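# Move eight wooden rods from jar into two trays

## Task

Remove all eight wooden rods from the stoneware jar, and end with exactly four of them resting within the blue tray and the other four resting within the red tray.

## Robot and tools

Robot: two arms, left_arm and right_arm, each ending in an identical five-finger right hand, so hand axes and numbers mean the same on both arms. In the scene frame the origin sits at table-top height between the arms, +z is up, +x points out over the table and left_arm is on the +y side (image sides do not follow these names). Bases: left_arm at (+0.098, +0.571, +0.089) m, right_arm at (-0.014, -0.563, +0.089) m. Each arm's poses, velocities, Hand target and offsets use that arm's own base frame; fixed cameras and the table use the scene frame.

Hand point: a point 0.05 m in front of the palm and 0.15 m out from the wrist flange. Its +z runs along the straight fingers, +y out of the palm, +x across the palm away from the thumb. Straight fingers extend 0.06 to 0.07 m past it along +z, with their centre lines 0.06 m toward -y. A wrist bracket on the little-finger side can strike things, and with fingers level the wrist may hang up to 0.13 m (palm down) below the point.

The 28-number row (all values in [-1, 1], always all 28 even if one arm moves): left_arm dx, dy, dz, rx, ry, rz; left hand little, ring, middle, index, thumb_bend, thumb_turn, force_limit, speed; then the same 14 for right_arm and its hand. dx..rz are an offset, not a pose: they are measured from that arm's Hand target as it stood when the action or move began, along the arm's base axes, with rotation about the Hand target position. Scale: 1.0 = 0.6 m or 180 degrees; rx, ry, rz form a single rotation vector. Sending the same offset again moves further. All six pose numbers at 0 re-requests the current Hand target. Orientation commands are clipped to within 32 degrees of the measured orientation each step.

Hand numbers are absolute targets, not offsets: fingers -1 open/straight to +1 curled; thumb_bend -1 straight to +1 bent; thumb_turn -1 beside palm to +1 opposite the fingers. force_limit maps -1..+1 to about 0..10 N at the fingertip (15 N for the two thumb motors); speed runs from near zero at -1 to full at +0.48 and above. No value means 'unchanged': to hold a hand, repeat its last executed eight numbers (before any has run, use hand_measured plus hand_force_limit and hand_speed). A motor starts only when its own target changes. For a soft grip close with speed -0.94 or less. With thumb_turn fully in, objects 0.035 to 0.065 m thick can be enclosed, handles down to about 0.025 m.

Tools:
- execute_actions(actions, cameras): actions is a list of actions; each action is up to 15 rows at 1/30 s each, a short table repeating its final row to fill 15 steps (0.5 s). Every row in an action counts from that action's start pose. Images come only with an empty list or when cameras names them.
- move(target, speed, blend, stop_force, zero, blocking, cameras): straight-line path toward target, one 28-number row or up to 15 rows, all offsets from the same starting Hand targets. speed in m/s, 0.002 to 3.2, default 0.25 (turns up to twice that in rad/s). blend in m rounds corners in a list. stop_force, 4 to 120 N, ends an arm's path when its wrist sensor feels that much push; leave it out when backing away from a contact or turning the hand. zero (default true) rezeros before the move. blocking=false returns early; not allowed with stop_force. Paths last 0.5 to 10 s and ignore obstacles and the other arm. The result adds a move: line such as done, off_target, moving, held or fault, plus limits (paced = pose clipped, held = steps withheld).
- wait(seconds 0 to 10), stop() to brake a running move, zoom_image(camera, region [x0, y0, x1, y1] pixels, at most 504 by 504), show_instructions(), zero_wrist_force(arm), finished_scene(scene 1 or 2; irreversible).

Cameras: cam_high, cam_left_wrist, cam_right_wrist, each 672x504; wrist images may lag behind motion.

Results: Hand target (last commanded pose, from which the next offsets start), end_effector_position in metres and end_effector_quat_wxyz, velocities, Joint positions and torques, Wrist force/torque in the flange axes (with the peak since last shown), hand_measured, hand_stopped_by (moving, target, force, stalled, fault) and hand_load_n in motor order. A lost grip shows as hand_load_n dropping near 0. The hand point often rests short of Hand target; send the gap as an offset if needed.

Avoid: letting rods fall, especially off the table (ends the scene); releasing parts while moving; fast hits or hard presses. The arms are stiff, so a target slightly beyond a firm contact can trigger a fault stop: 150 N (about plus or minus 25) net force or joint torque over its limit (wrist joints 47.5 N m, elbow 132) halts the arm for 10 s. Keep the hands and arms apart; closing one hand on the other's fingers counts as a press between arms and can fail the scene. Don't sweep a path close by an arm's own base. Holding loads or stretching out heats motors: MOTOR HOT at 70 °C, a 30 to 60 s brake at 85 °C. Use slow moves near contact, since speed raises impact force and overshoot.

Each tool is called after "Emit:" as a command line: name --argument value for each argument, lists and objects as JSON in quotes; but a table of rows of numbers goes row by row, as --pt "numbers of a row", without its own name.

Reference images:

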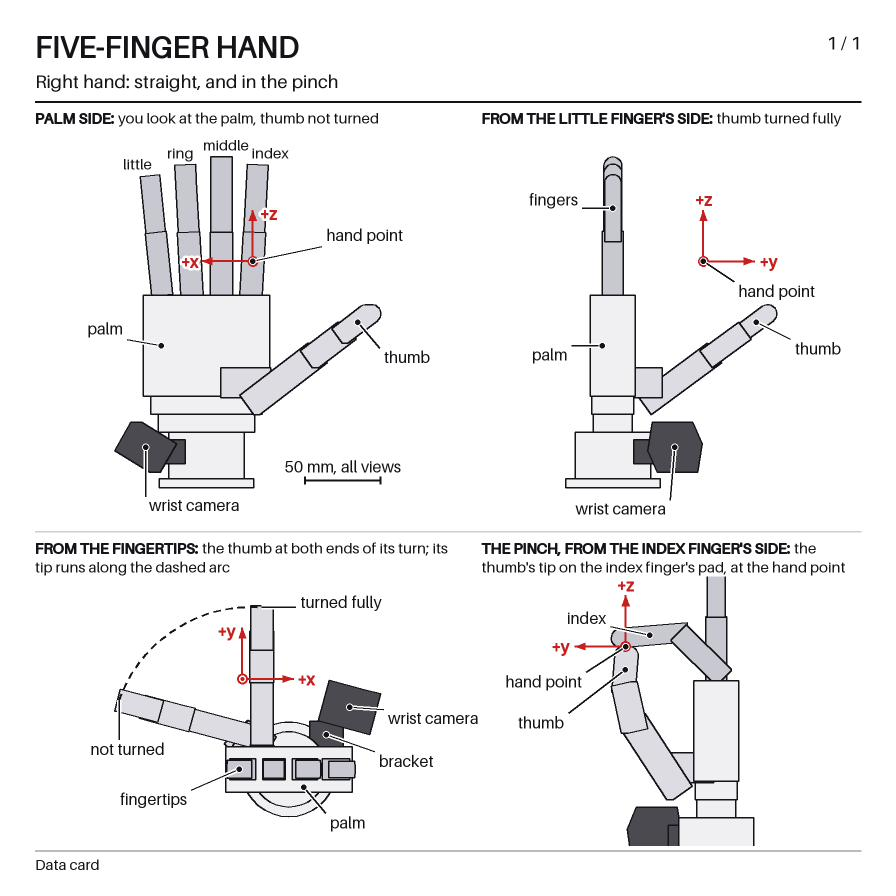

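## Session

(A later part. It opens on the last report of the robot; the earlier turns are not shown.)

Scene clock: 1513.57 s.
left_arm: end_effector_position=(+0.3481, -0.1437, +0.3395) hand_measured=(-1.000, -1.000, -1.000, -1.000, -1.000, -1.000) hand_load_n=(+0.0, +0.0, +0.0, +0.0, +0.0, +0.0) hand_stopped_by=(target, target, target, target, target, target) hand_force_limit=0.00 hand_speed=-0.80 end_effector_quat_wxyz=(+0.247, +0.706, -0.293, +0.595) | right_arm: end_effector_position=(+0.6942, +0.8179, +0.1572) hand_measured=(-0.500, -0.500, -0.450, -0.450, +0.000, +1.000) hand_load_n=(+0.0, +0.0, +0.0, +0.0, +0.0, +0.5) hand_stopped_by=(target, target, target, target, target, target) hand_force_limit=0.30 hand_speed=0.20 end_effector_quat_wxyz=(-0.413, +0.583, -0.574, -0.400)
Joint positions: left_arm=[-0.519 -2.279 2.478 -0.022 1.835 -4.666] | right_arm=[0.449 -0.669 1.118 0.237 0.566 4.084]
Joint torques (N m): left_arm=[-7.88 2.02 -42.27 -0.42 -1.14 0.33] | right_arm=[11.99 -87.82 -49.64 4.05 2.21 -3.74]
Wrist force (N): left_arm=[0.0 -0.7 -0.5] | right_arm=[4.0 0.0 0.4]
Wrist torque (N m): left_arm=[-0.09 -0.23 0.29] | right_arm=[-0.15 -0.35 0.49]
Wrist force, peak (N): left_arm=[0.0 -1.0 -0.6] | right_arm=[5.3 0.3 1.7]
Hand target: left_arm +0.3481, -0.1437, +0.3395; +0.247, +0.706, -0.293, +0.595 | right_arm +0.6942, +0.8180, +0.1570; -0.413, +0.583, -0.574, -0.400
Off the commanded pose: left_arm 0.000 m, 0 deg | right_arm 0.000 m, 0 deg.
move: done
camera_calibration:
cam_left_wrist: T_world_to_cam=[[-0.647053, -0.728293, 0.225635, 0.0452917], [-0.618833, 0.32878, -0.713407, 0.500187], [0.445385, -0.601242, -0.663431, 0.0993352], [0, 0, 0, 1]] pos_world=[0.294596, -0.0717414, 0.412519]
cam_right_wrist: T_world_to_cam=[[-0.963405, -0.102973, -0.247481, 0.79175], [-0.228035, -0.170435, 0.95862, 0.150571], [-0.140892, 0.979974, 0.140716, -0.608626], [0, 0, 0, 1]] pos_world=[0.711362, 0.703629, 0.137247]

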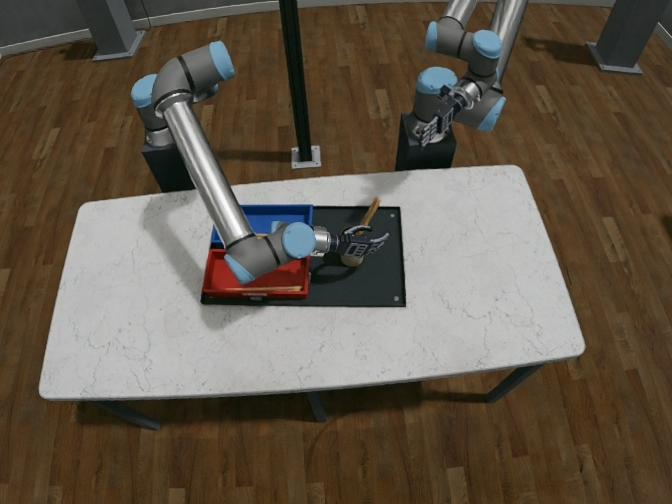

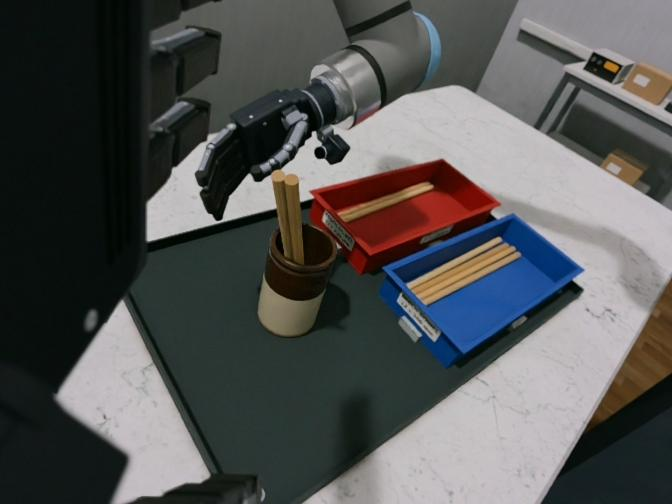

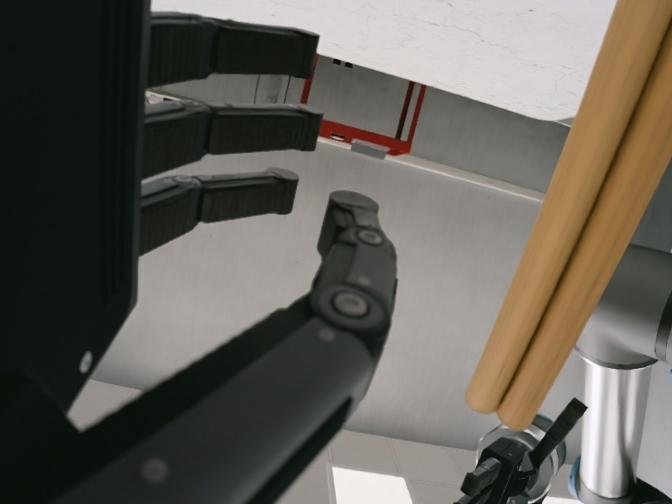

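Emit:
move --pt "0 0 0 0 0 0 -1 -1 -1 -1 -1 -1 0 -0.8 -0.1025 -0.0055 -0.0175 -0.0004 -0.047 0.017 -0.5 -0.5 -0.45 -0.45 0 1 0.3 -0.4" --pt "0 0 0 0 0 0 -1 -1 -1 -1 -1 -1 0 -0.8 -0.1025 -0.0055 -0.0175 -0.0004 -0.047 0.017 -0.35 -0.25 0.6 0.6 0 1 0.3 -0.4" --speed '[0.18,0.1]' --cameras '["cam_right_wrist","cam_left_wrist"]'

Emit:
zoom_image --camera "cam_left_wrist" --region '[200, 80, 440, 320]'

Scene clock: 1545.27 s.
left_arm: end_effector_position=(+0.3481, -0.1437, +0.3395) hand_measured=(-1.000, -1.000, -1.000, -1.000, -1.000, -1.000) hand_load_n=(+0.0, +0.0, +0.0, +0.0, +0.0, +0.0) hand_stopped_by=(target, target, target, target, target, target) hand_force_limit=0.00 hand_speed=-0.80 end_effector_quat_wxyz=(+0.247, +0.706, -0.293, +0.595) | right_arm: end_effector_position=(+0.6327, +0.8147, +0.1465) hand_measured=(-0.350, -0.250, +0.096, +0.096, +0.000, +1.000) hand_load_n=(+0.0, +0.0, +6.5, +7.5, -0.5, +0.0) hand_stopped_by=(target, target, force, force, target, target) hand_force_limit=0.30 hand_speed=-0.40 end_effector_quat_wxyz=(-0.443, +0.627, -0.527, -0.366)
Joint positions: left_arm=[-0.519 -2.279 2.478 -0.022 1.835 -4.666] | right_arm=[0.478 -0.746 1.264 0.141 0.589 3.96]
Joint torques (N m): left_arm=[-7.56 1.94 -42.64 -0.47 -1.02 0.36] | right_arm=[11.09 -118 -21.86 -0.22 1.52 -3.99]
Wrist force (N): left_arm=[0.3 -0.4 -0.3] | right_arm=[3.0 -1.0 -1.5]
Wrist torque (N m): left_arm=[-0.05 -0.26 0.31] | right_arm=[-0.08 -0.21 0.38]
Wrist force, peak (N): left_arm=[-0.1 -1.2 -0.3] | right_arm=[4.5 0.1 0.6]
Hand target: left_arm +0.3481, -0.1437, +0.3395; +0.247, +0.706, -0.293, +0.595 | right_arm +0.6327, +0.8147, +0.1465; -0.443, +0.627, -0.527, -0.366
Off the commanded pose: left_arm 0.000 m, 0 deg | right_arm 0.000 m, 0 deg.
move: done
camera_calibration:
cam_left_wrist: T_world_to_cam=[[-0.647053, -0.728293, 0.225635, 0.0452917], [-0.618833, 0.32878, -0.713407, 0.500187], [0.445385, -0.601242, -0.663431, 0.0993352], [0, 0, 0, 1]] pos_world=[0.294596, -0.0717414, 0.412519]
cam_right_wrist: T_world_to_cam=[[-0.909696, -0.153598, -0.385824, 0.75712], [-0.357121, -0.184811, 0.915593, 0.245908], [-0.211937, 0.970697, 0.113269, -0.556086], [0, 0, 0, 1]] pos_world=[0.658713, 0.70153, 0.129951]
Images, in order (width x height): cam_left_wrist 672x504, cam_right_wrist 672x504.

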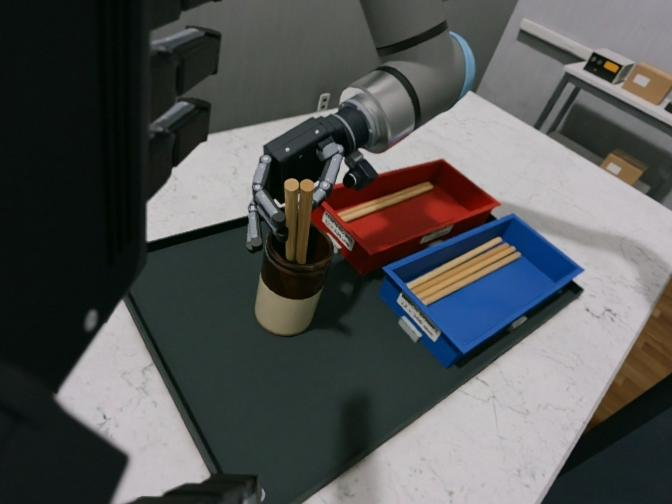

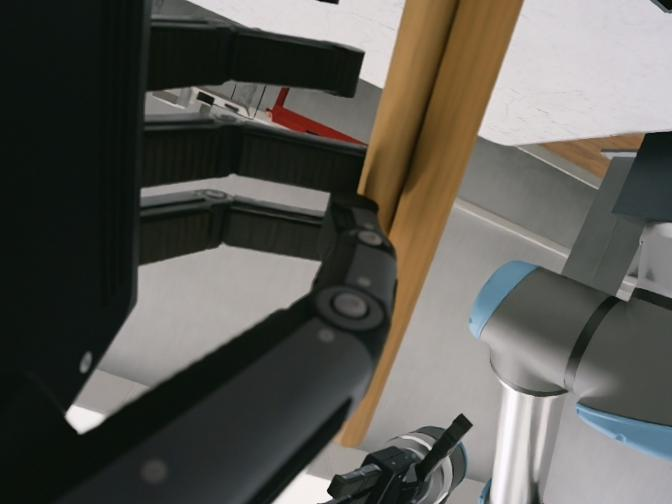

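Scaled by 2.100.

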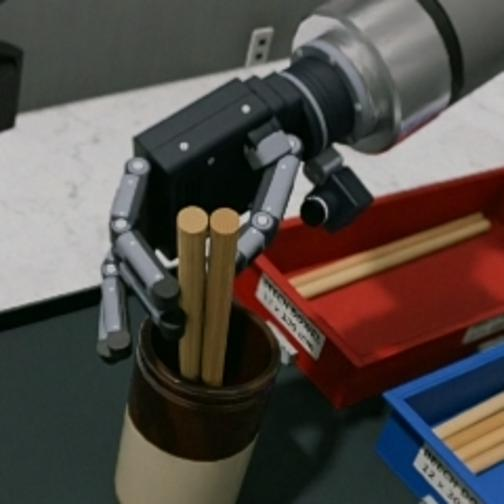

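Emit:
move --pt "0 0 0 0 0 0 -1 -1 -1 -1 -1 -1 0 -0.8 0 0 0 0 0 0 -0.4 -0.35 -0.15 -0.15 0 1 0.3 0.2" --pt "0 0 0 0 0 0 -1 -1 -1 -1 -1 -1 0 -0.8 -0.0155 -0.0005 -0.0025 0 0 0 -0.4 -0.35 -0.15 -0.15 0 1 0.3 0.2" --pt "0 0 0 0 0 0 -1 -1 -1 -1 -1 -1 0 -0.8 -0.0155 -0.0005 -0.0025 0 0 0 -0.35 -0.25 0.6 0.6 0 1 0.35 -0.4" --speed '[0.1,0.1,0.1]' --cameras '["cam_right_wrist","cam_left_wrist"]'

Emit:
zoom_image --camera "cam_left_wrist" --region '[200, 80, 440, 320]'

Scene clock: 1560.37 s.
left_arm: end_effector_position=(+0.3481, -0.1437, +0.3395) hand_measured=(-1.000, -1.000, -1.000, -1.000, -1.000, -1.000) hand_load_n=(+0.0, +0.0, +0.0, +0.0, +0.0, +0.0) hand_stopped_by=(target, target, target, target, target, target) hand_force_limit=0.00 hand_speed=-0.80 end_effector_quat_wxyz=(+0.247, +0.706, -0.293, +0.595) | right_arm: end_effector_position=(+0.6234, +0.8144, +0.1450) hand_measured=(-0.350, -0.250, +0.230, +0.280, +0.000, +1.000) hand_load_n=(+0.0, +0.0, +6.0, +10.5, +2.0, -8.5) hand_stopped_by=(target, target, force, force, target, target) hand_force_limit=0.35 hand_speed=-0.40 end_effector_quat_wxyz=(-0.443, +0.627, -0.527, -0.366)
Joint positions: left_arm=[-0.519 -2.279 2.478 -0.022 1.835 -4.666] | right_arm=[0.483 -0.757 1.287 0.124 0.593 3.965]
Joint torques (N m): left_arm=[-8.21 1.42 -42.58 -0.54 -0.79 0.4] | right_arm=[12.86 -118.04 -21.32 -0.08 1.57 3.64]
Wrist force (N): left_arm=[0.0 -0.9 -0.5] | right_arm=[3.0 -1.0 0.2]
Wrist torque (N m): left_arm=[-0.12 -0.22 0.29] | right_arm=[-0.06 -0.25 0.16]
Wrist force, peak (N): left_arm=[-0.2 -1.1 -0.6] | right_arm=[4.4 0.0 -0.2]
Hand target: left_arm +0.3481, -0.1437, +0.3395; +0.247, +0.706, -0.293, +0.595 | right_arm +0.6234, +0.8144, +0.1450; -0.443, +0.627, -0.527, -0.366
Off the commanded pose: left_arm 0.000 m, 0 deg | right_arm 0.000 m, 0 deg.
move: done
camera_calibration:
cam_left_wrist: T_world_to_cam=[[-0.647053, -0.728293, 0.225635, 0.0452917], [-0.618833, 0.32878, -0.713407, 0.500187], [0.445385, -0.601242, -0.663431, 0.0993352], [0, 0, 0, 1]] pos_world=[0.294596, -0.0717414, 0.412519]
cam_right_wrist: T_world_to_cam=[[-0.909696, -0.153598, -0.385824, 0.748035], [-0.357121, -0.184811, 0.915593, 0.243905], [-0.211937, 0.970697, 0.113269, -0.557596], [0, 0, 0, 1]] pos_world=[0.649413, 0.70123, 0.128451]
Images, in order (width x height): cam_left_wrist 672x504, cam_right_wrist 672x504.

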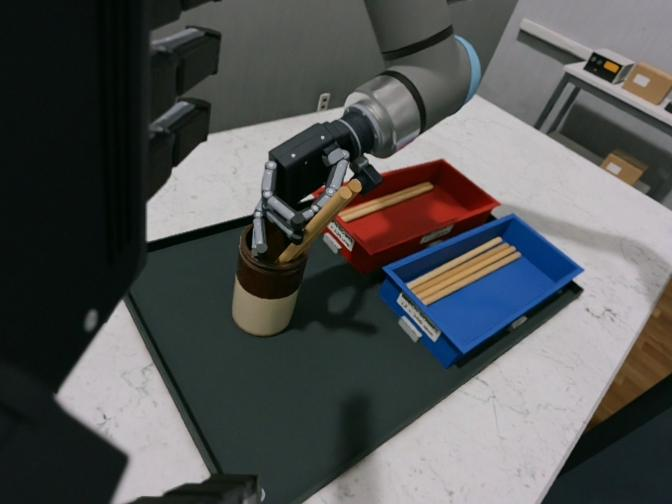

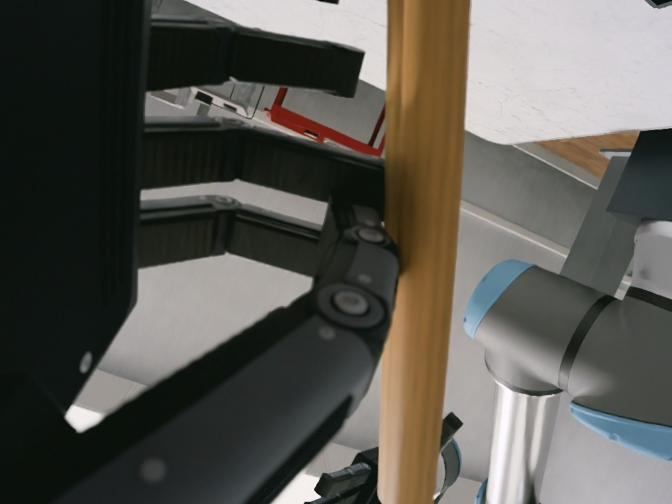

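Scaled by 2.100.

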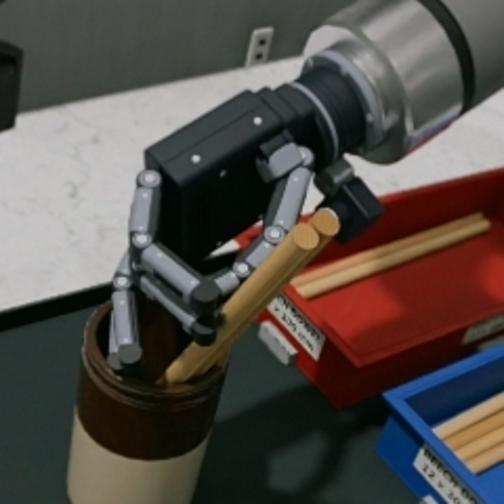

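Emit:
move --pt "0 0 0 0 0 0 -1 -1 -1 -1 -1 -1 0 -0.8 0.13 0 0.05 0 0 0 -0.35 -0.25 0.6 0.6 0 1 0.35 -0.4" --speed 0.3 --cameras '["all"]'

Emit:
zoom_image --camera "cam_left_wrist" --region '[200, 80, 440, 320]'

Emit:
zoom_image --camera "cam_high" --region '[310, 180, 400, 270]'

Emit:
zoom_image --camera "cam_right_wrist" --region '[300, 0, 672, 504]'

Scene clock: 1578.03 s.
left_arm: end_effector_position=(+0.3481, -0.1437, +0.3395) hand_measured=(-1.000, -1.000, -1.000, -1.000, -1.000, -1.000) hand_load_n=(+0.0, +0.0, +0.0, +0.0, +0.5, +0.0) hand_stopped_by=(target, target, target, target, target, target) hand_force_limit=0.00 hand_speed=-0.80 end_effector_quat_wxyz=(+0.247, +0.706, -0.293, +0.595) | right_arm: end_effector_position=(+0.7013, +0.8144, +0.1750) hand_measured=(-0.350, -0.250, +0.230, +0.280, +0.000, +1.000) hand_load_n=(+0.0, +0.0, +6.0, +10.5, +2.0, -8.0) hand_stopped_by=(target, target, force, force, target, target) hand_force_limit=0.35 hand_speed=-0.40 end_effector_quat_wxyz=(-0.443, +0.627, -0.527, -0.366)
Joint positions: left_arm=[-0.519 -2.279 2.478 -0.022 1.835 -4.666] | right_arm=[0.444 -0.674 1.075 0.29 0.562 3.921]
Joint torques (N m): left_arm=[-8.19 1.92 -43.01 -0.34 -0.84 0.2] | right_arm=[-9.12 -87.49 -52.41 3.72 -4.34 -3.93]
Wrist force (N): left_arm=[-0.1 -0.6 -0.4] | right_arm=[3.6 0.4 0.5]
Wrist torque (N m): left_arm=[-0.08 -0.23 0.30] | right_arm=[-0.09 -0.29 0.42]
Wrist force, peak (N): left_arm=[-0.2 -1.1 -0.7] | right_arm=[4.3 1.6 0.7]
Hand target: left_arm +0.3481, -0.1437, +0.3395; +0.247, +0.706, -0.293, +0.595 | right_arm +0.7014, +0.8144, +0.1750; -0.443, +0.627, -0.527, -0.366
Off the commanded pose: left_arm 0.000 m, 0 deg | right_arm 0.000 m, 0 deg.
move: done
camera_calibration:
cam_left_wrist: T_world_to_cam=[[-0.647053, -0.728293, 0.225635, 0.0452917], [-0.618833, 0.32878, -0.713407, 0.500187], [0.445385, -0.601242, -0.663431, 0.0993352], [0, 0, 0, 1]] pos_world=[0.294596, -0.0717414, 0.412519]
cam_right_wrist: T_world_to_cam=[[-0.909671, -0.153544, -0.385905, 0.830394], [-0.357186, -0.184913, 0.915547, 0.244474], [-0.211935, 0.970686, 0.113366, -0.544483], [0, 0, 0, 1]] pos_world=[0.727313, 0.70123, 0.158351]

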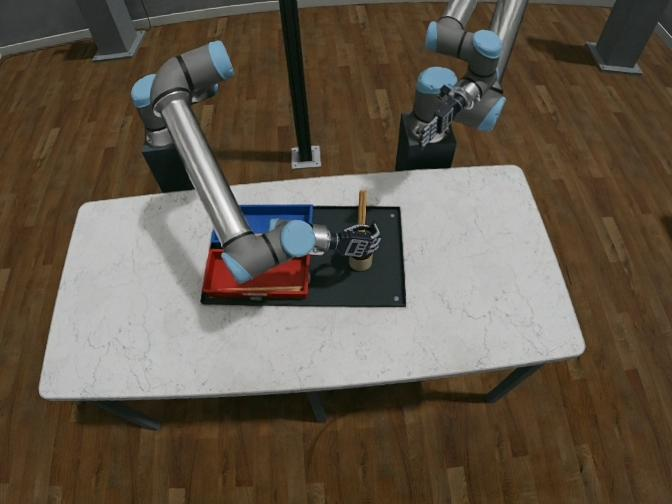

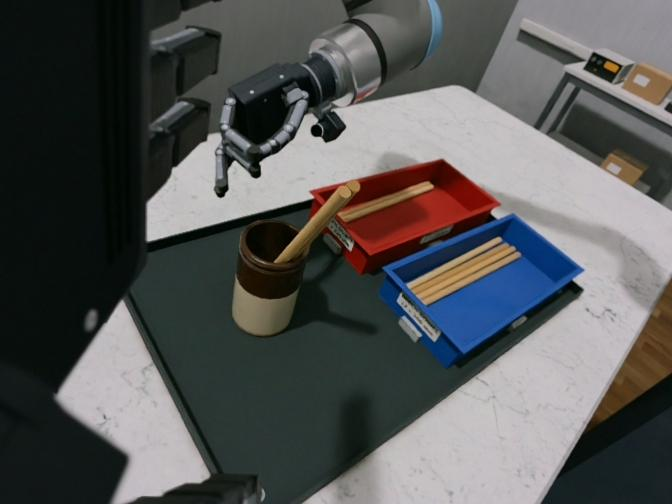

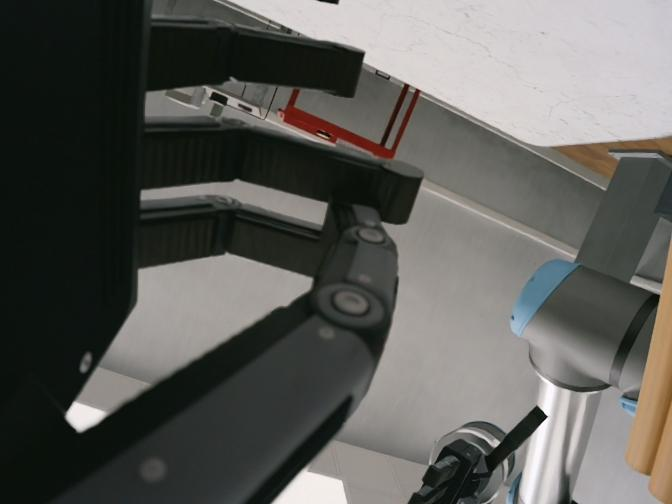

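Scaled by 2.100.

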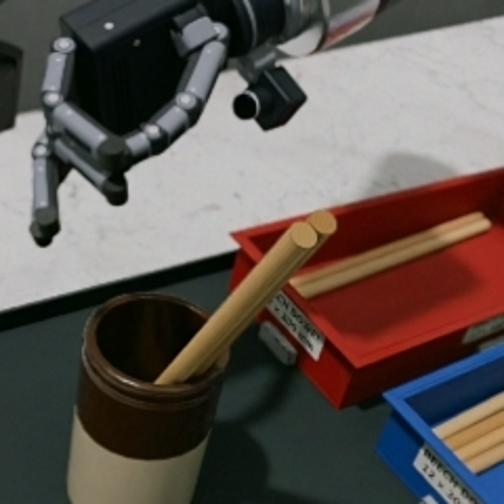

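Scaled by 5.600.

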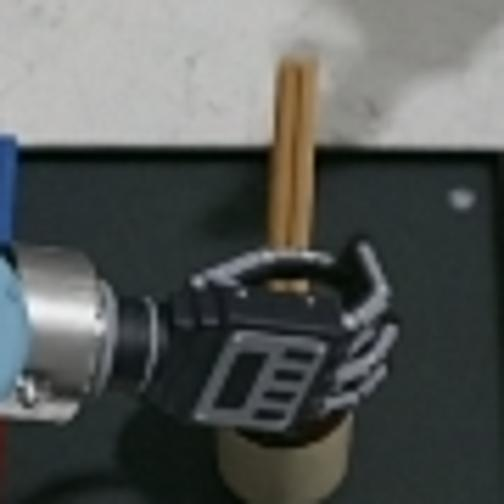

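Scaled by 1.000.

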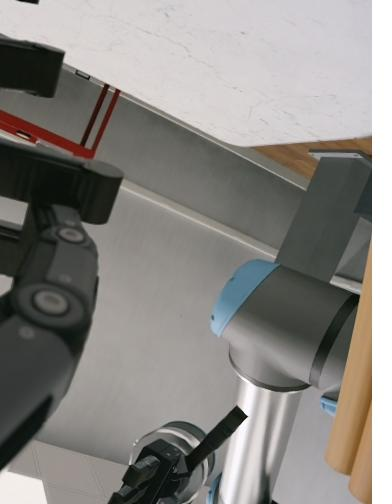

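Emit:
move --pt "0 0 0 0 0 0 -1 -1 -1 -1 -1 -1 0 -0.8 -0.02 -0.245 0.0433 0.1807 -0.1227 -0.4814 -0.5 -0.5 -0.4 -0.4 0 1 0.3 0.2" --pt "0 0 0 0 0 0 -1 -1 -1 -1 -1 -1 0 -0.8 -0.1517 -0.112 -0.0817 0.1807 -0.1227 -0.4814 -0.5 -0.5 -0.4 -0.4 0 1 0.3 0.2" --speed '[0.8,0.5]' --blend '[0.05,0]' --cameras '["all"]'

Emit:
zoom_image --camera "cam_right_wrist" --region '[300, 0, 672, 504]'

Emit:
zoom_image --camera "cam_left_wrist" --region '[200, 80, 440, 320]'

Scene clock: 1624.17 s.
left_arm: end_effector_position=(+0.3481, -0.1437, +0.3395) hand_measured=(-1.000, -1.000, -1.000, -1.000, -1.000, -1.000) hand_load_n=(+0.0, +0.0, +0.0, +0.5, +0.0, +0.0) hand_stopped_by=(target, target, target, target, target, target) hand_force_limit=0.00 hand_speed=-0.80 end_effector_quat_wxyz=(+0.247, +0.706, -0.293, +0.595) | right_arm: end_effector_position=(+0.6104, +0.7471, +0.1261) hand_measured=(-0.500, -0.500, -0.400, -0.400, +0.000, +1.000) hand_load_n=(+0.0, +0.0, +0.0, +0.0, +0.0, +0.0) hand_stopped_by=(target, target, target, target, target, target) hand_force_limit=0.30 hand_speed=0.20 end_effector_quat_wxyz=(+0.793, -0.020, +0.608, -0.025)
Joint positions: left_arm=[-0.519 -2.279 2.478 -0.022 1.835 -4.666] | right_arm=[0.861 -0.828 1.859 -1.422 2.392 4.356]
Joint torques (N m): left_arm=[-8.07 2.84 -43.39 -0.53 -0.71 0.17] | right_arm=[11.12 -64.88 -38.35 -4.24 2.8 -4.31]
Wrist force (N): left_arm=[0.0 -0.6 -0.5] | right_arm=[4.0 0.7 -0.7]
Wrist torque (N m): left_arm=[-0.08 -0.22 0.29] | right_arm=[0.07 -0.28 0.42]
Wrist force, peak (N): left_arm=[0.1 -1.0 -0.7] | right_arm=[4.6 1.8 -2.5]
Hand target: left_arm +0.3481, -0.1437, +0.3395; +0.247, +0.706, -0.293, +0.595 | right_arm +0.6104, +0.7472, +0.1260; +0.793, -0.020, +0.608, -0.025
Off the commanded pose: left_arm 0.000 m, 0 deg | right_arm 0.000 m, 0 deg.
move: done
camera_calibration:
cam_left_wrist: T_world_to_cam=[[-0.647053, -0.728293, 0.225635, 0.0452917], [-0.618833, 0.32878, -0.713407, 0.500187], [0.445385, -0.601242, -0.663431, 0.0993352], [0, 0, 0, 1]] pos_world=[0.294596, -0.0717414, 0.412519]
cam_right_wrist: T_world_to_cam=[[0.0598285, 0.950968, -0.303448, -0.708875], [-0.687262, 0.25971, 0.678396, 0.143574], [0.723941, 0.167961, 0.669103, -0.534503], [0, 0, 0, 1]] pos_world=[0.528033, 0.726606, 0.0451306]

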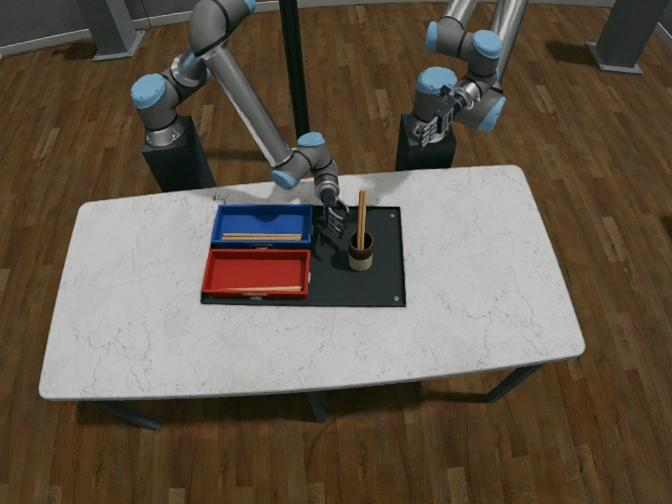

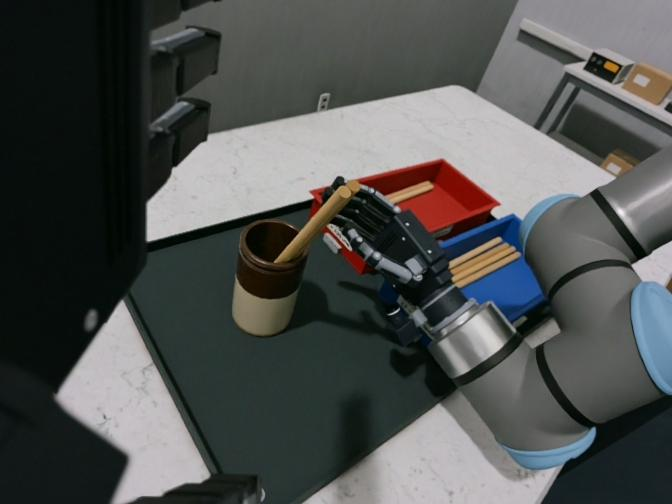

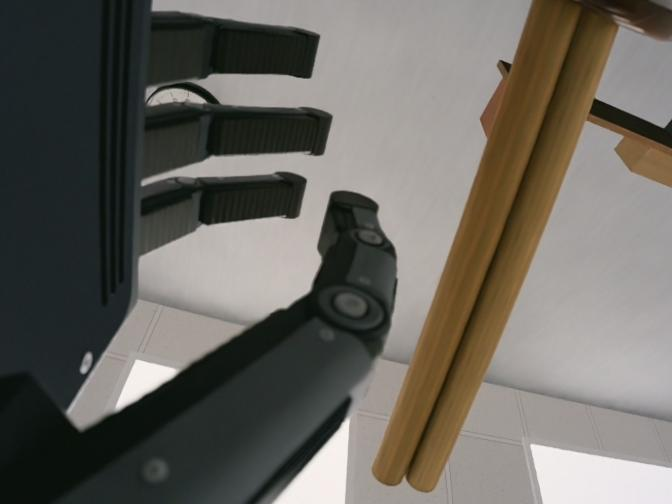

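Scaled by 1.000.

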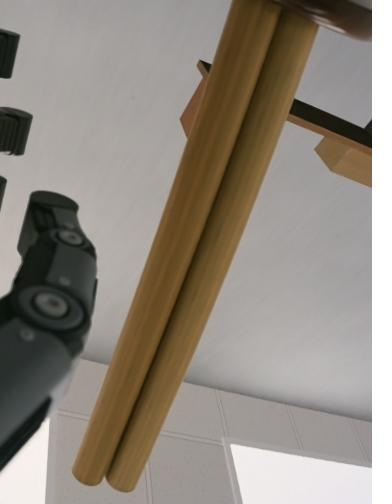

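Scaled by 2.100.

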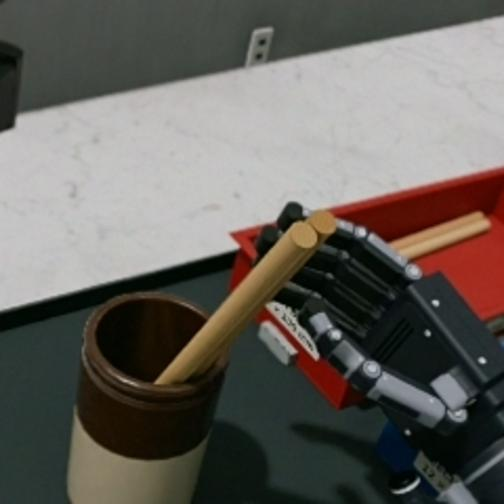

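Emit:
move --pt "0 0 0 0 0 0 -1 -1 -1 -1 -1 -1 0 -0.8 0.0158 0.0827 -0.0013 0 0 0 -0.5 -0.5 -0.4 -0.4 0 1 0.35 -0.4" --pt "0 0 0 0 0 0 -1 -1 -1 -1 -1 -1 0 -0.8 0.0158 0.0827 -0.0013 0 0 0 -0.35 -0.25 0.6 0.6 0 1 0.35 -0.4" --speed '[0.2,0.1]' --cameras '["cam_right_wrist","cam_left_wrist"]'

Emit:
zoom_image --camera "cam_left_wrist" --region '[200, 80, 440, 320]'

Emit:
zoom_image --camera "cam_right_wrist" --region '[250, 0, 550, 300]'

Scene clock: 1656.23 s.
left_arm: end_effector_position=(+0.3481, -0.1437, +0.3395) hand_measured=(-1.000, -1.000, -1.000, -1.000, -1.000, -1.000) hand_load_n=(+0.0, +0.0, +0.0, -0.5, +0.0, +0.0) hand_stopped_by=(target, target, target, target, target, target) hand_force_limit=0.00 hand_speed=-0.80 end_effector_quat_wxyz=(+0.247, +0.706, -0.293, +0.595) | right_arm: end_effector_position=(+0.6198, +0.7968, +0.1253) hand_measured=(-0.350, -0.250, +0.090, +0.254, +0.000, +1.000) hand_load_n=(+0.0, +0.0, +0.0, +15.0, +1.5, -0.5) hand_stopped_by=(target, target, force, force, target, target) hand_force_limit=0.35 hand_speed=-0.40 end_effector_quat_wxyz=(+0.793, -0.020, +0.608, -0.025)
Joint positions: left_arm=[-0.519 -2.279 2.478 -0.022 1.835 -4.666] | right_arm=[0.892 -0.782 1.755 -1.377 2.421 4.337]
Joint torques (N m): left_arm=[-7.94 1.32 -42.94 -0.63 -0.97 0.2] | right_arm=[8.37 -72.36 -34.39 -0.65 0.52 -4.12]
Wrist force (N): left_arm=[0.2 -0.6 -0.6] | right_arm=[3.6 0.4 0.2]
Wrist torque (N m): left_arm=[-0.06 -0.24 0.31] | right_arm=[0.15 -0.22 0.46]
Wrist force, peak (N): left_arm=[0.0 -0.9 -0.8] | right_arm=[4.4 0.6 -1.1]
Hand target: left_arm +0.3481, -0.1437, +0.3395; +0.247, +0.706, -0.293, +0.595 | right_arm +0.6198, +0.7968, +0.1252; +0.793, -0.020, +0.608, -0.025
Off the commanded pose: left_arm 0.000 m, 0 deg | right_arm 0.000 m, 0 deg.
move: done
camera_calibration:
cam_left_wrist: T_world_to_cam=[[-0.647053, -0.728293, 0.225635, 0.0452917], [-0.618833, 0.32878, -0.713407, 0.500187], [0.445385, -0.601242, -0.663431, 0.0993352], [0, 0, 0, 1]] pos_world=[0.294596, -0.0717414, 0.412519]
cam_right_wrist: T_world_to_cam=[[0.0599406, 0.950984, -0.303376, -0.75712], [-0.687341, 0.259715, 0.678315, 0.137754], [0.723858, 0.167864, 0.669217, -0.549095], [0, 0, 0, 1]] pos_world=[0.537533, 0.776406, 0.0443308]
Images, in order (width x height): cam_left_wrist 672x504, cam_right_wrist 672x504.

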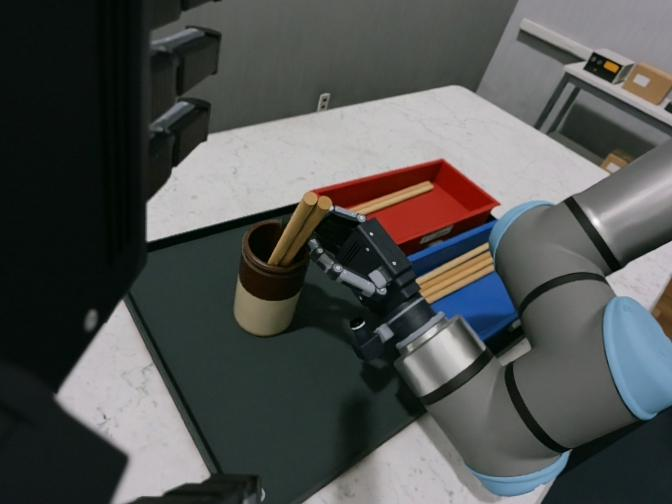

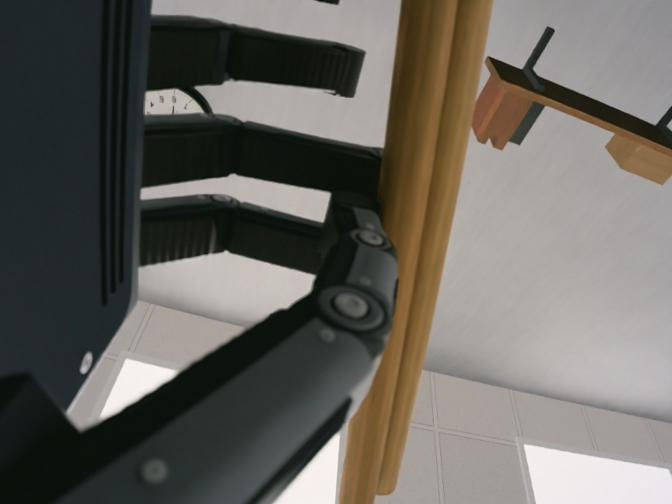

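Scaled by 2.100.

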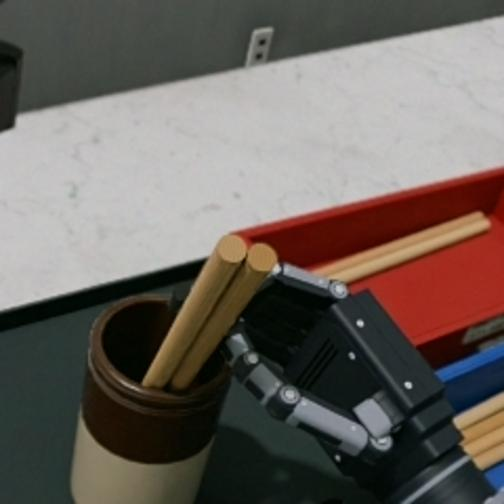

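Scaled by 1.680.

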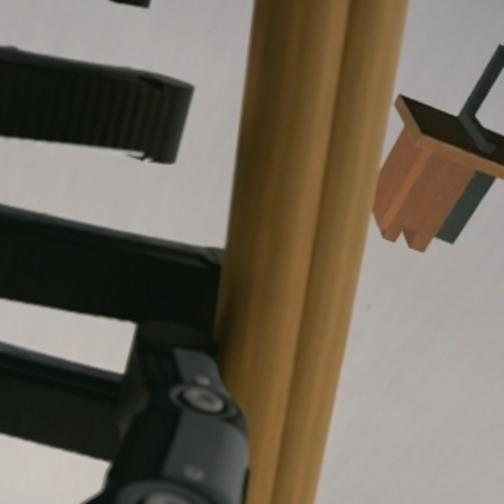

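Emit:
move --pt "0 0 0 0 0 0 -1 -1 -1 -1 -1 -1 0 -0.8 0 0 0 0 0 0 -0.4 -0.35 -0.2 -0.2 0 1 0.3 0.4" --pt "0 0 0 0 0 0 -1 -1 -1 -1 -1 -1 0 -0.8 -0.0093 0.0233 -0.0042 0 0 0 -0.4 -0.35 -0.2 -0.2 0 1 0.3 0.4" --pt "0 0 0 0 0 0 -1 -1 -1 -1 -1 -1 0 -0.8 -0.0093 0.0233 -0.0042 0 0 0 -0.35 -0.25 0.6 0.6 0 1 0.3 -0.4" --speed '[0.15,0.15,0.1]' --cameras '["cam_right_wrist","cam_left_wrist"]'

Emit:
zoom_image --camera "cam_left_wrist" --region '[200, 80, 440, 320]'

Emit:
zoom_image --camera "cam_right_wrist" --region '[250, 0, 550, 300]'

Scene clock: 1706.37 s.
left_arm: end_effector_position=(+0.3481, -0.1437, +0.3395) hand_measured=(-1.000, -1.000, -1.000, -1.000, -1.000, -1.000) hand_load_n=(+0.0, +0.0, +0.0, +0.0, +0.0, +0.0) hand_stopped_by=(target, target, target, target, target, target) hand_force_limit=0.00 hand_speed=-0.80 end_effector_quat_wxyz=(+0.247, +0.706, -0.293, +0.595) | right_arm: end_effector_position=(+0.6143, +0.8108, +0.1228) hand_measured=(-0.350, -0.250, +0.064, +0.120, -0.002, +1.000) hand_load_n=(-0.5, +0.5, +10.5, +17.0, +5.0, +0.5) hand_stopped_by=(target, target, force, force, target, target) hand_force_limit=0.30 hand_speed=-0.40 end_effector_quat_wxyz=(+0.793, -0.020, +0.608, -0.025)
Joint positions: left_arm=[-0.519 -2.279 2.478 -0.022 1.835 -4.666] | right_arm=[0.908 -0.77 1.734 -1.376 2.436 4.328]
Joint torques (N m): left_arm=[-6.56 1.3 -44.2 -0.65 -0.8 0.34] | right_arm=[12.72 -69.11 -35.34 -0.88 1.83 -4.28]
Wrist force (N): left_arm=[0.1 -0.6 -0.6] | right_arm=[-0.1 0.5 -0.1]
Wrist torque (N m): left_arm=[-0.07 -0.25 0.31] | right_arm=[0.23 -0.17 0.49]
Wrist force, peak (N): left_arm=[-0.1 -0.9 -0.7] | right_arm=[4.2 1.2 -1.1]
Hand target: left_arm +0.3481, -0.1437, +0.3395; +0.247, +0.706, -0.293, +0.595 | right_arm +0.6143, +0.8108, +0.1227; +0.793, -0.020, +0.608, -0.025
Off the commanded pose: left_arm 0.000 m, 0 deg | right_arm 0.000 m, 0 deg.
move: done
camera_calibration:
cam_left_wrist: T_world_to_cam=[[-0.647053, -0.728293, 0.225635, 0.0452917], [-0.618833, 0.32878, -0.713407, 0.500187], [0.445385, -0.601242, -0.663431, 0.0993352], [0, 0, 0, 1]] pos_world=[0.294596, -0.0717414, 0.412519]
cam_right_wrist: T_world_to_cam=[[0.0599406, 0.950984, -0.303376, -0.770762], [-0.687341, 0.259715, 0.678315, 0.131991], [0.723858, 0.167864, 0.669217, -0.545702], [0, 0, 0, 1]] pos_world=[0.531933, 0.790306, 0.0418308]
Images, in order (width x height): cam_left_wrist 672x504, cam_right_wrist 672x504.

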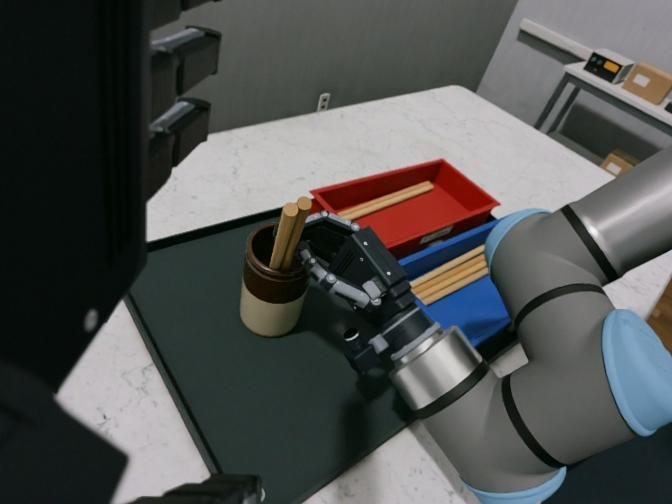

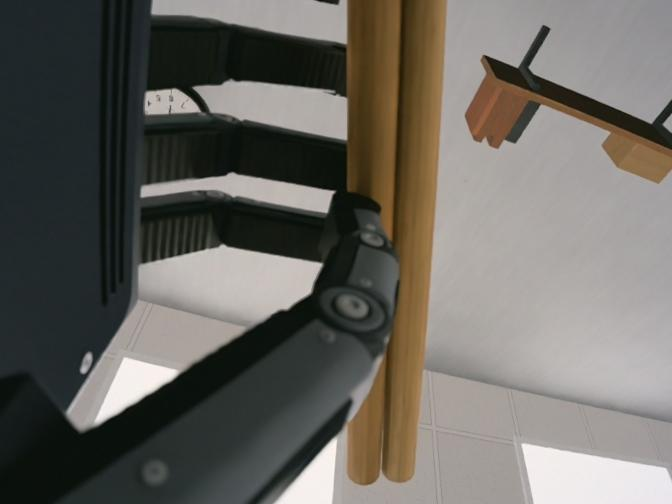

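Scaled by 2.100.

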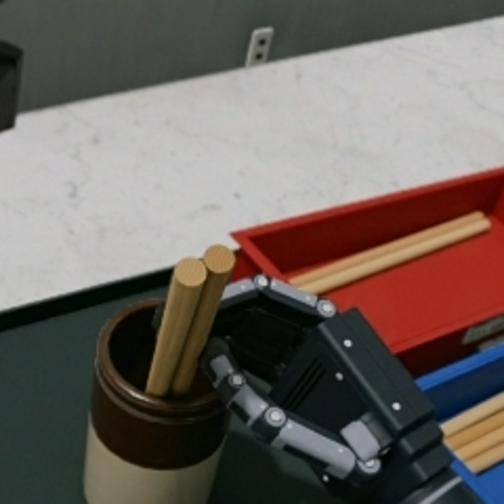

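Scaled by 1.680.

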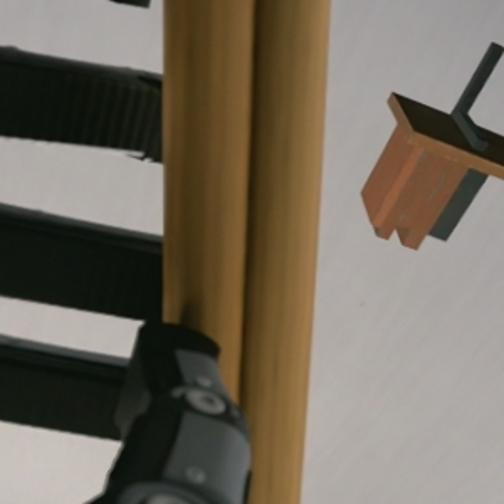

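Emit:
move --pt "0 0 0 0 0 0 -1 -1 -1 -1 -1 -1 0 -0.8 0 0 0.275 0 0 0 -0.35 -0.25 0.6 0.6 0 1 0.3 -0.4" --pt "0 0 0 0 0 0 -1 -1 -1 -1 -1 -1 0 -0.8 0 -0.25 0.275 -0.25 0.156 0.0366 -0.35 -0.25 0.6 0.6 0 1 0.3 -0.4" --pt "0 0 0 0 0 0 -1 -1 -1 -1 -1 -1 0 -0.8 0.1082 -0.5612 -0.17 -0.4994 0.3119 0.0732 -0.35 -0.25 0.6 0.6 0 1 0.3 -0.4" --pt "0 0 0 0 0 0 -1 -1 -1 -1 -1 -1 0 -0.8 0.1082 -0.5612 -0.2963 -0.4994 0.3119 0.0732 -0.35 -0.25 0.6 0.6 0 1 0.3 -0.4" --pt "0 0 0 0 0 0 -1 -1 -1 -1 -1 -1 0 -0.8 0.1082 -0.5612 -0.2963 -0.4994 0.3119 0.0732 -0.4 -0.35 -0.2 -0.2 0 1 0.3 0.0" --pt "0 0 0 0 0 0 -1 -1 -1 -1 -1 -1 0 -0.8 0.1082 -0.5612 -0.02 -0.4994 0.3119 0.0732 -0.4 -0.35 -0.2 -0.2 0 1 0.3 0.0" --pt "0 0 0 0 0 0 -1 -1 -1 -1 -1 -1 0 -0.8 -0.0905 -0.3513 0.012 0 0 0 -0.4 -0.35 -0.2 -0.2 0 1 0.3 0.0" --pt "0 0 0 0 0 0 -1 -1 -1 -1 -1 -1 0 -0.8 -0.0178 -0.1 0.0018 0 0 0 -0.4 -0.35 -0.2 -0.2 0 1 0.3 0.0" --speed '[0.6,0.9,0.9,0.25,0.1,0.6,0.9,0.6]' --blend '[0.04,0.06,0.02,0,0,0.06,0.05,0]' --cameras '["all"]'

Emit:
zoom_image --camera "cam_right_wrist" --region '[300, 0, 672, 504]'

Emit:
zoom_image --camera "cam_left_wrist" --region '[200, 80, 520, 320]'

Scene clock: 1741.93 s.
left_arm: end_effector_position=(+0.3481, -0.1437, +0.3395) hand_measured=(-1.000, -1.000, -1.000, -1.000, -1.000, -1.000) hand_load_n=(+0.0, +0.0, +0.0, +0.0, +0.0, +0.0) hand_stopped_by=(target, target, target, target, target, target) hand_force_limit=0.00 hand_speed=-0.80 end_effector_quat_wxyz=(+0.247, +0.706, -0.293, +0.595) | right_arm: end_effector_position=(+0.6035, +0.7506, +0.1238) hand_measured=(-0.400, -0.350, -0.200, -0.200, +0.000, +1.000) hand_load_n=(+0.0, +0.0, +0.0, +0.0, +0.0, +0.0) hand_stopped_by=(target, target, target, target, target, target) hand_force_limit=0.30 hand_speed=0.00 end_effector_quat_wxyz=(+0.793, -0.020, +0.608, -0.025)
Joint positions: left_arm=[-0.519 -2.279 2.478 -0.022 1.835 -4.666] | right_arm=[0.871 -0.825 1.86 -1.43 2.401 4.35]
Joint torques (N m): left_arm=[-8.92 3.3 -43.88 -0.69 -0.75 0.07] | right_arm=[12.18 -65.72 -38.03 -0.71 2.85 -4.05]
Wrist force (N): left_arm=[0.0 -0.8 -0.4] | right_arm=[4.1 0.8 -0.9]
Wrist torque (N m): left_arm=[-0.11 -0.24 0.30] | right_arm=[0.08 -0.27 0.41]
Wrist force, peak (N): left_arm=[-0.3 -0.9 -0.8] | right_arm=[6.8 0.9 -1.8]
Hand target: left_arm +0.3481, -0.1437, +0.3395; +0.247, +0.706, -0.293, +0.595 | right_arm +0.6036, +0.7508, +0.1238; +0.793, -0.020, +0.608, -0.025
Off the commanded pose: left_arm 0.000 m, 0 deg | right_arm 0.000 m, 0 deg.
move: done
camera_calibration:
cam_left_wrist: T_world_to_cam=[[-0.647053, -0.728293, 0.225635, 0.0452917], [-0.618833, 0.32878, -0.713407, 0.500187], [0.445385, -0.601242, -0.663431, 0.0993352], [0, 0, 0, 1]] pos_world=[0.294596, -0.0717414, 0.412519]
cam_right_wrist: T_world_to_cam=[[0.0598948, 0.950946, -0.303504, -0.71257], [-0.687306, 0.259784, 0.678324, 0.139361], [0.723895, 0.167972, 0.66915, -0.528627], [0, 0, 0, 1]] pos_world=[0.521133, 0.730206, 0.0429307]

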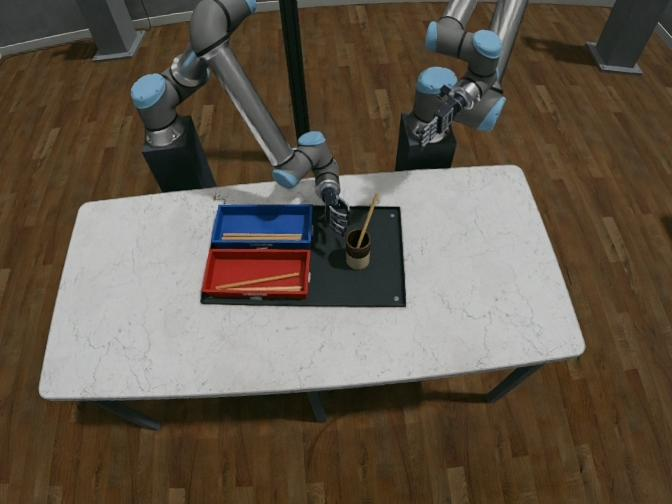

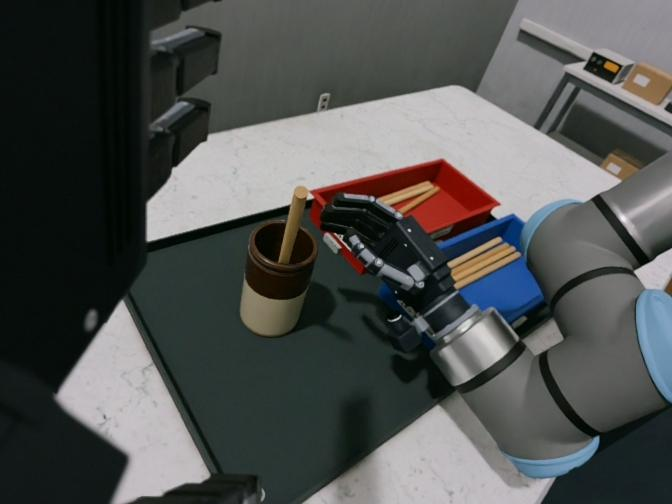

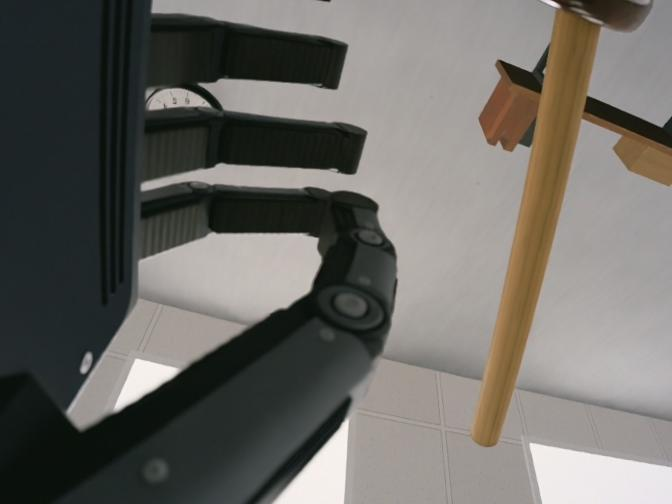

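Scaled by 1.000.

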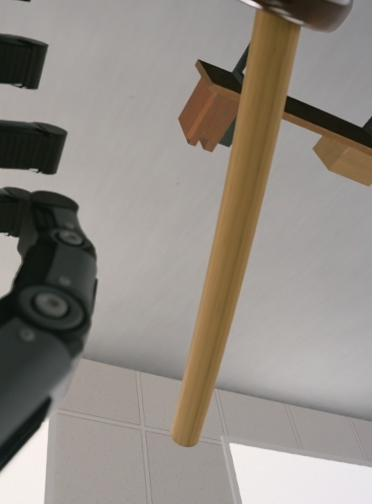

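Scaled by 1.575.

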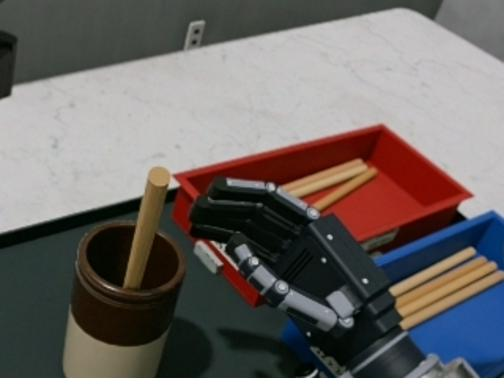

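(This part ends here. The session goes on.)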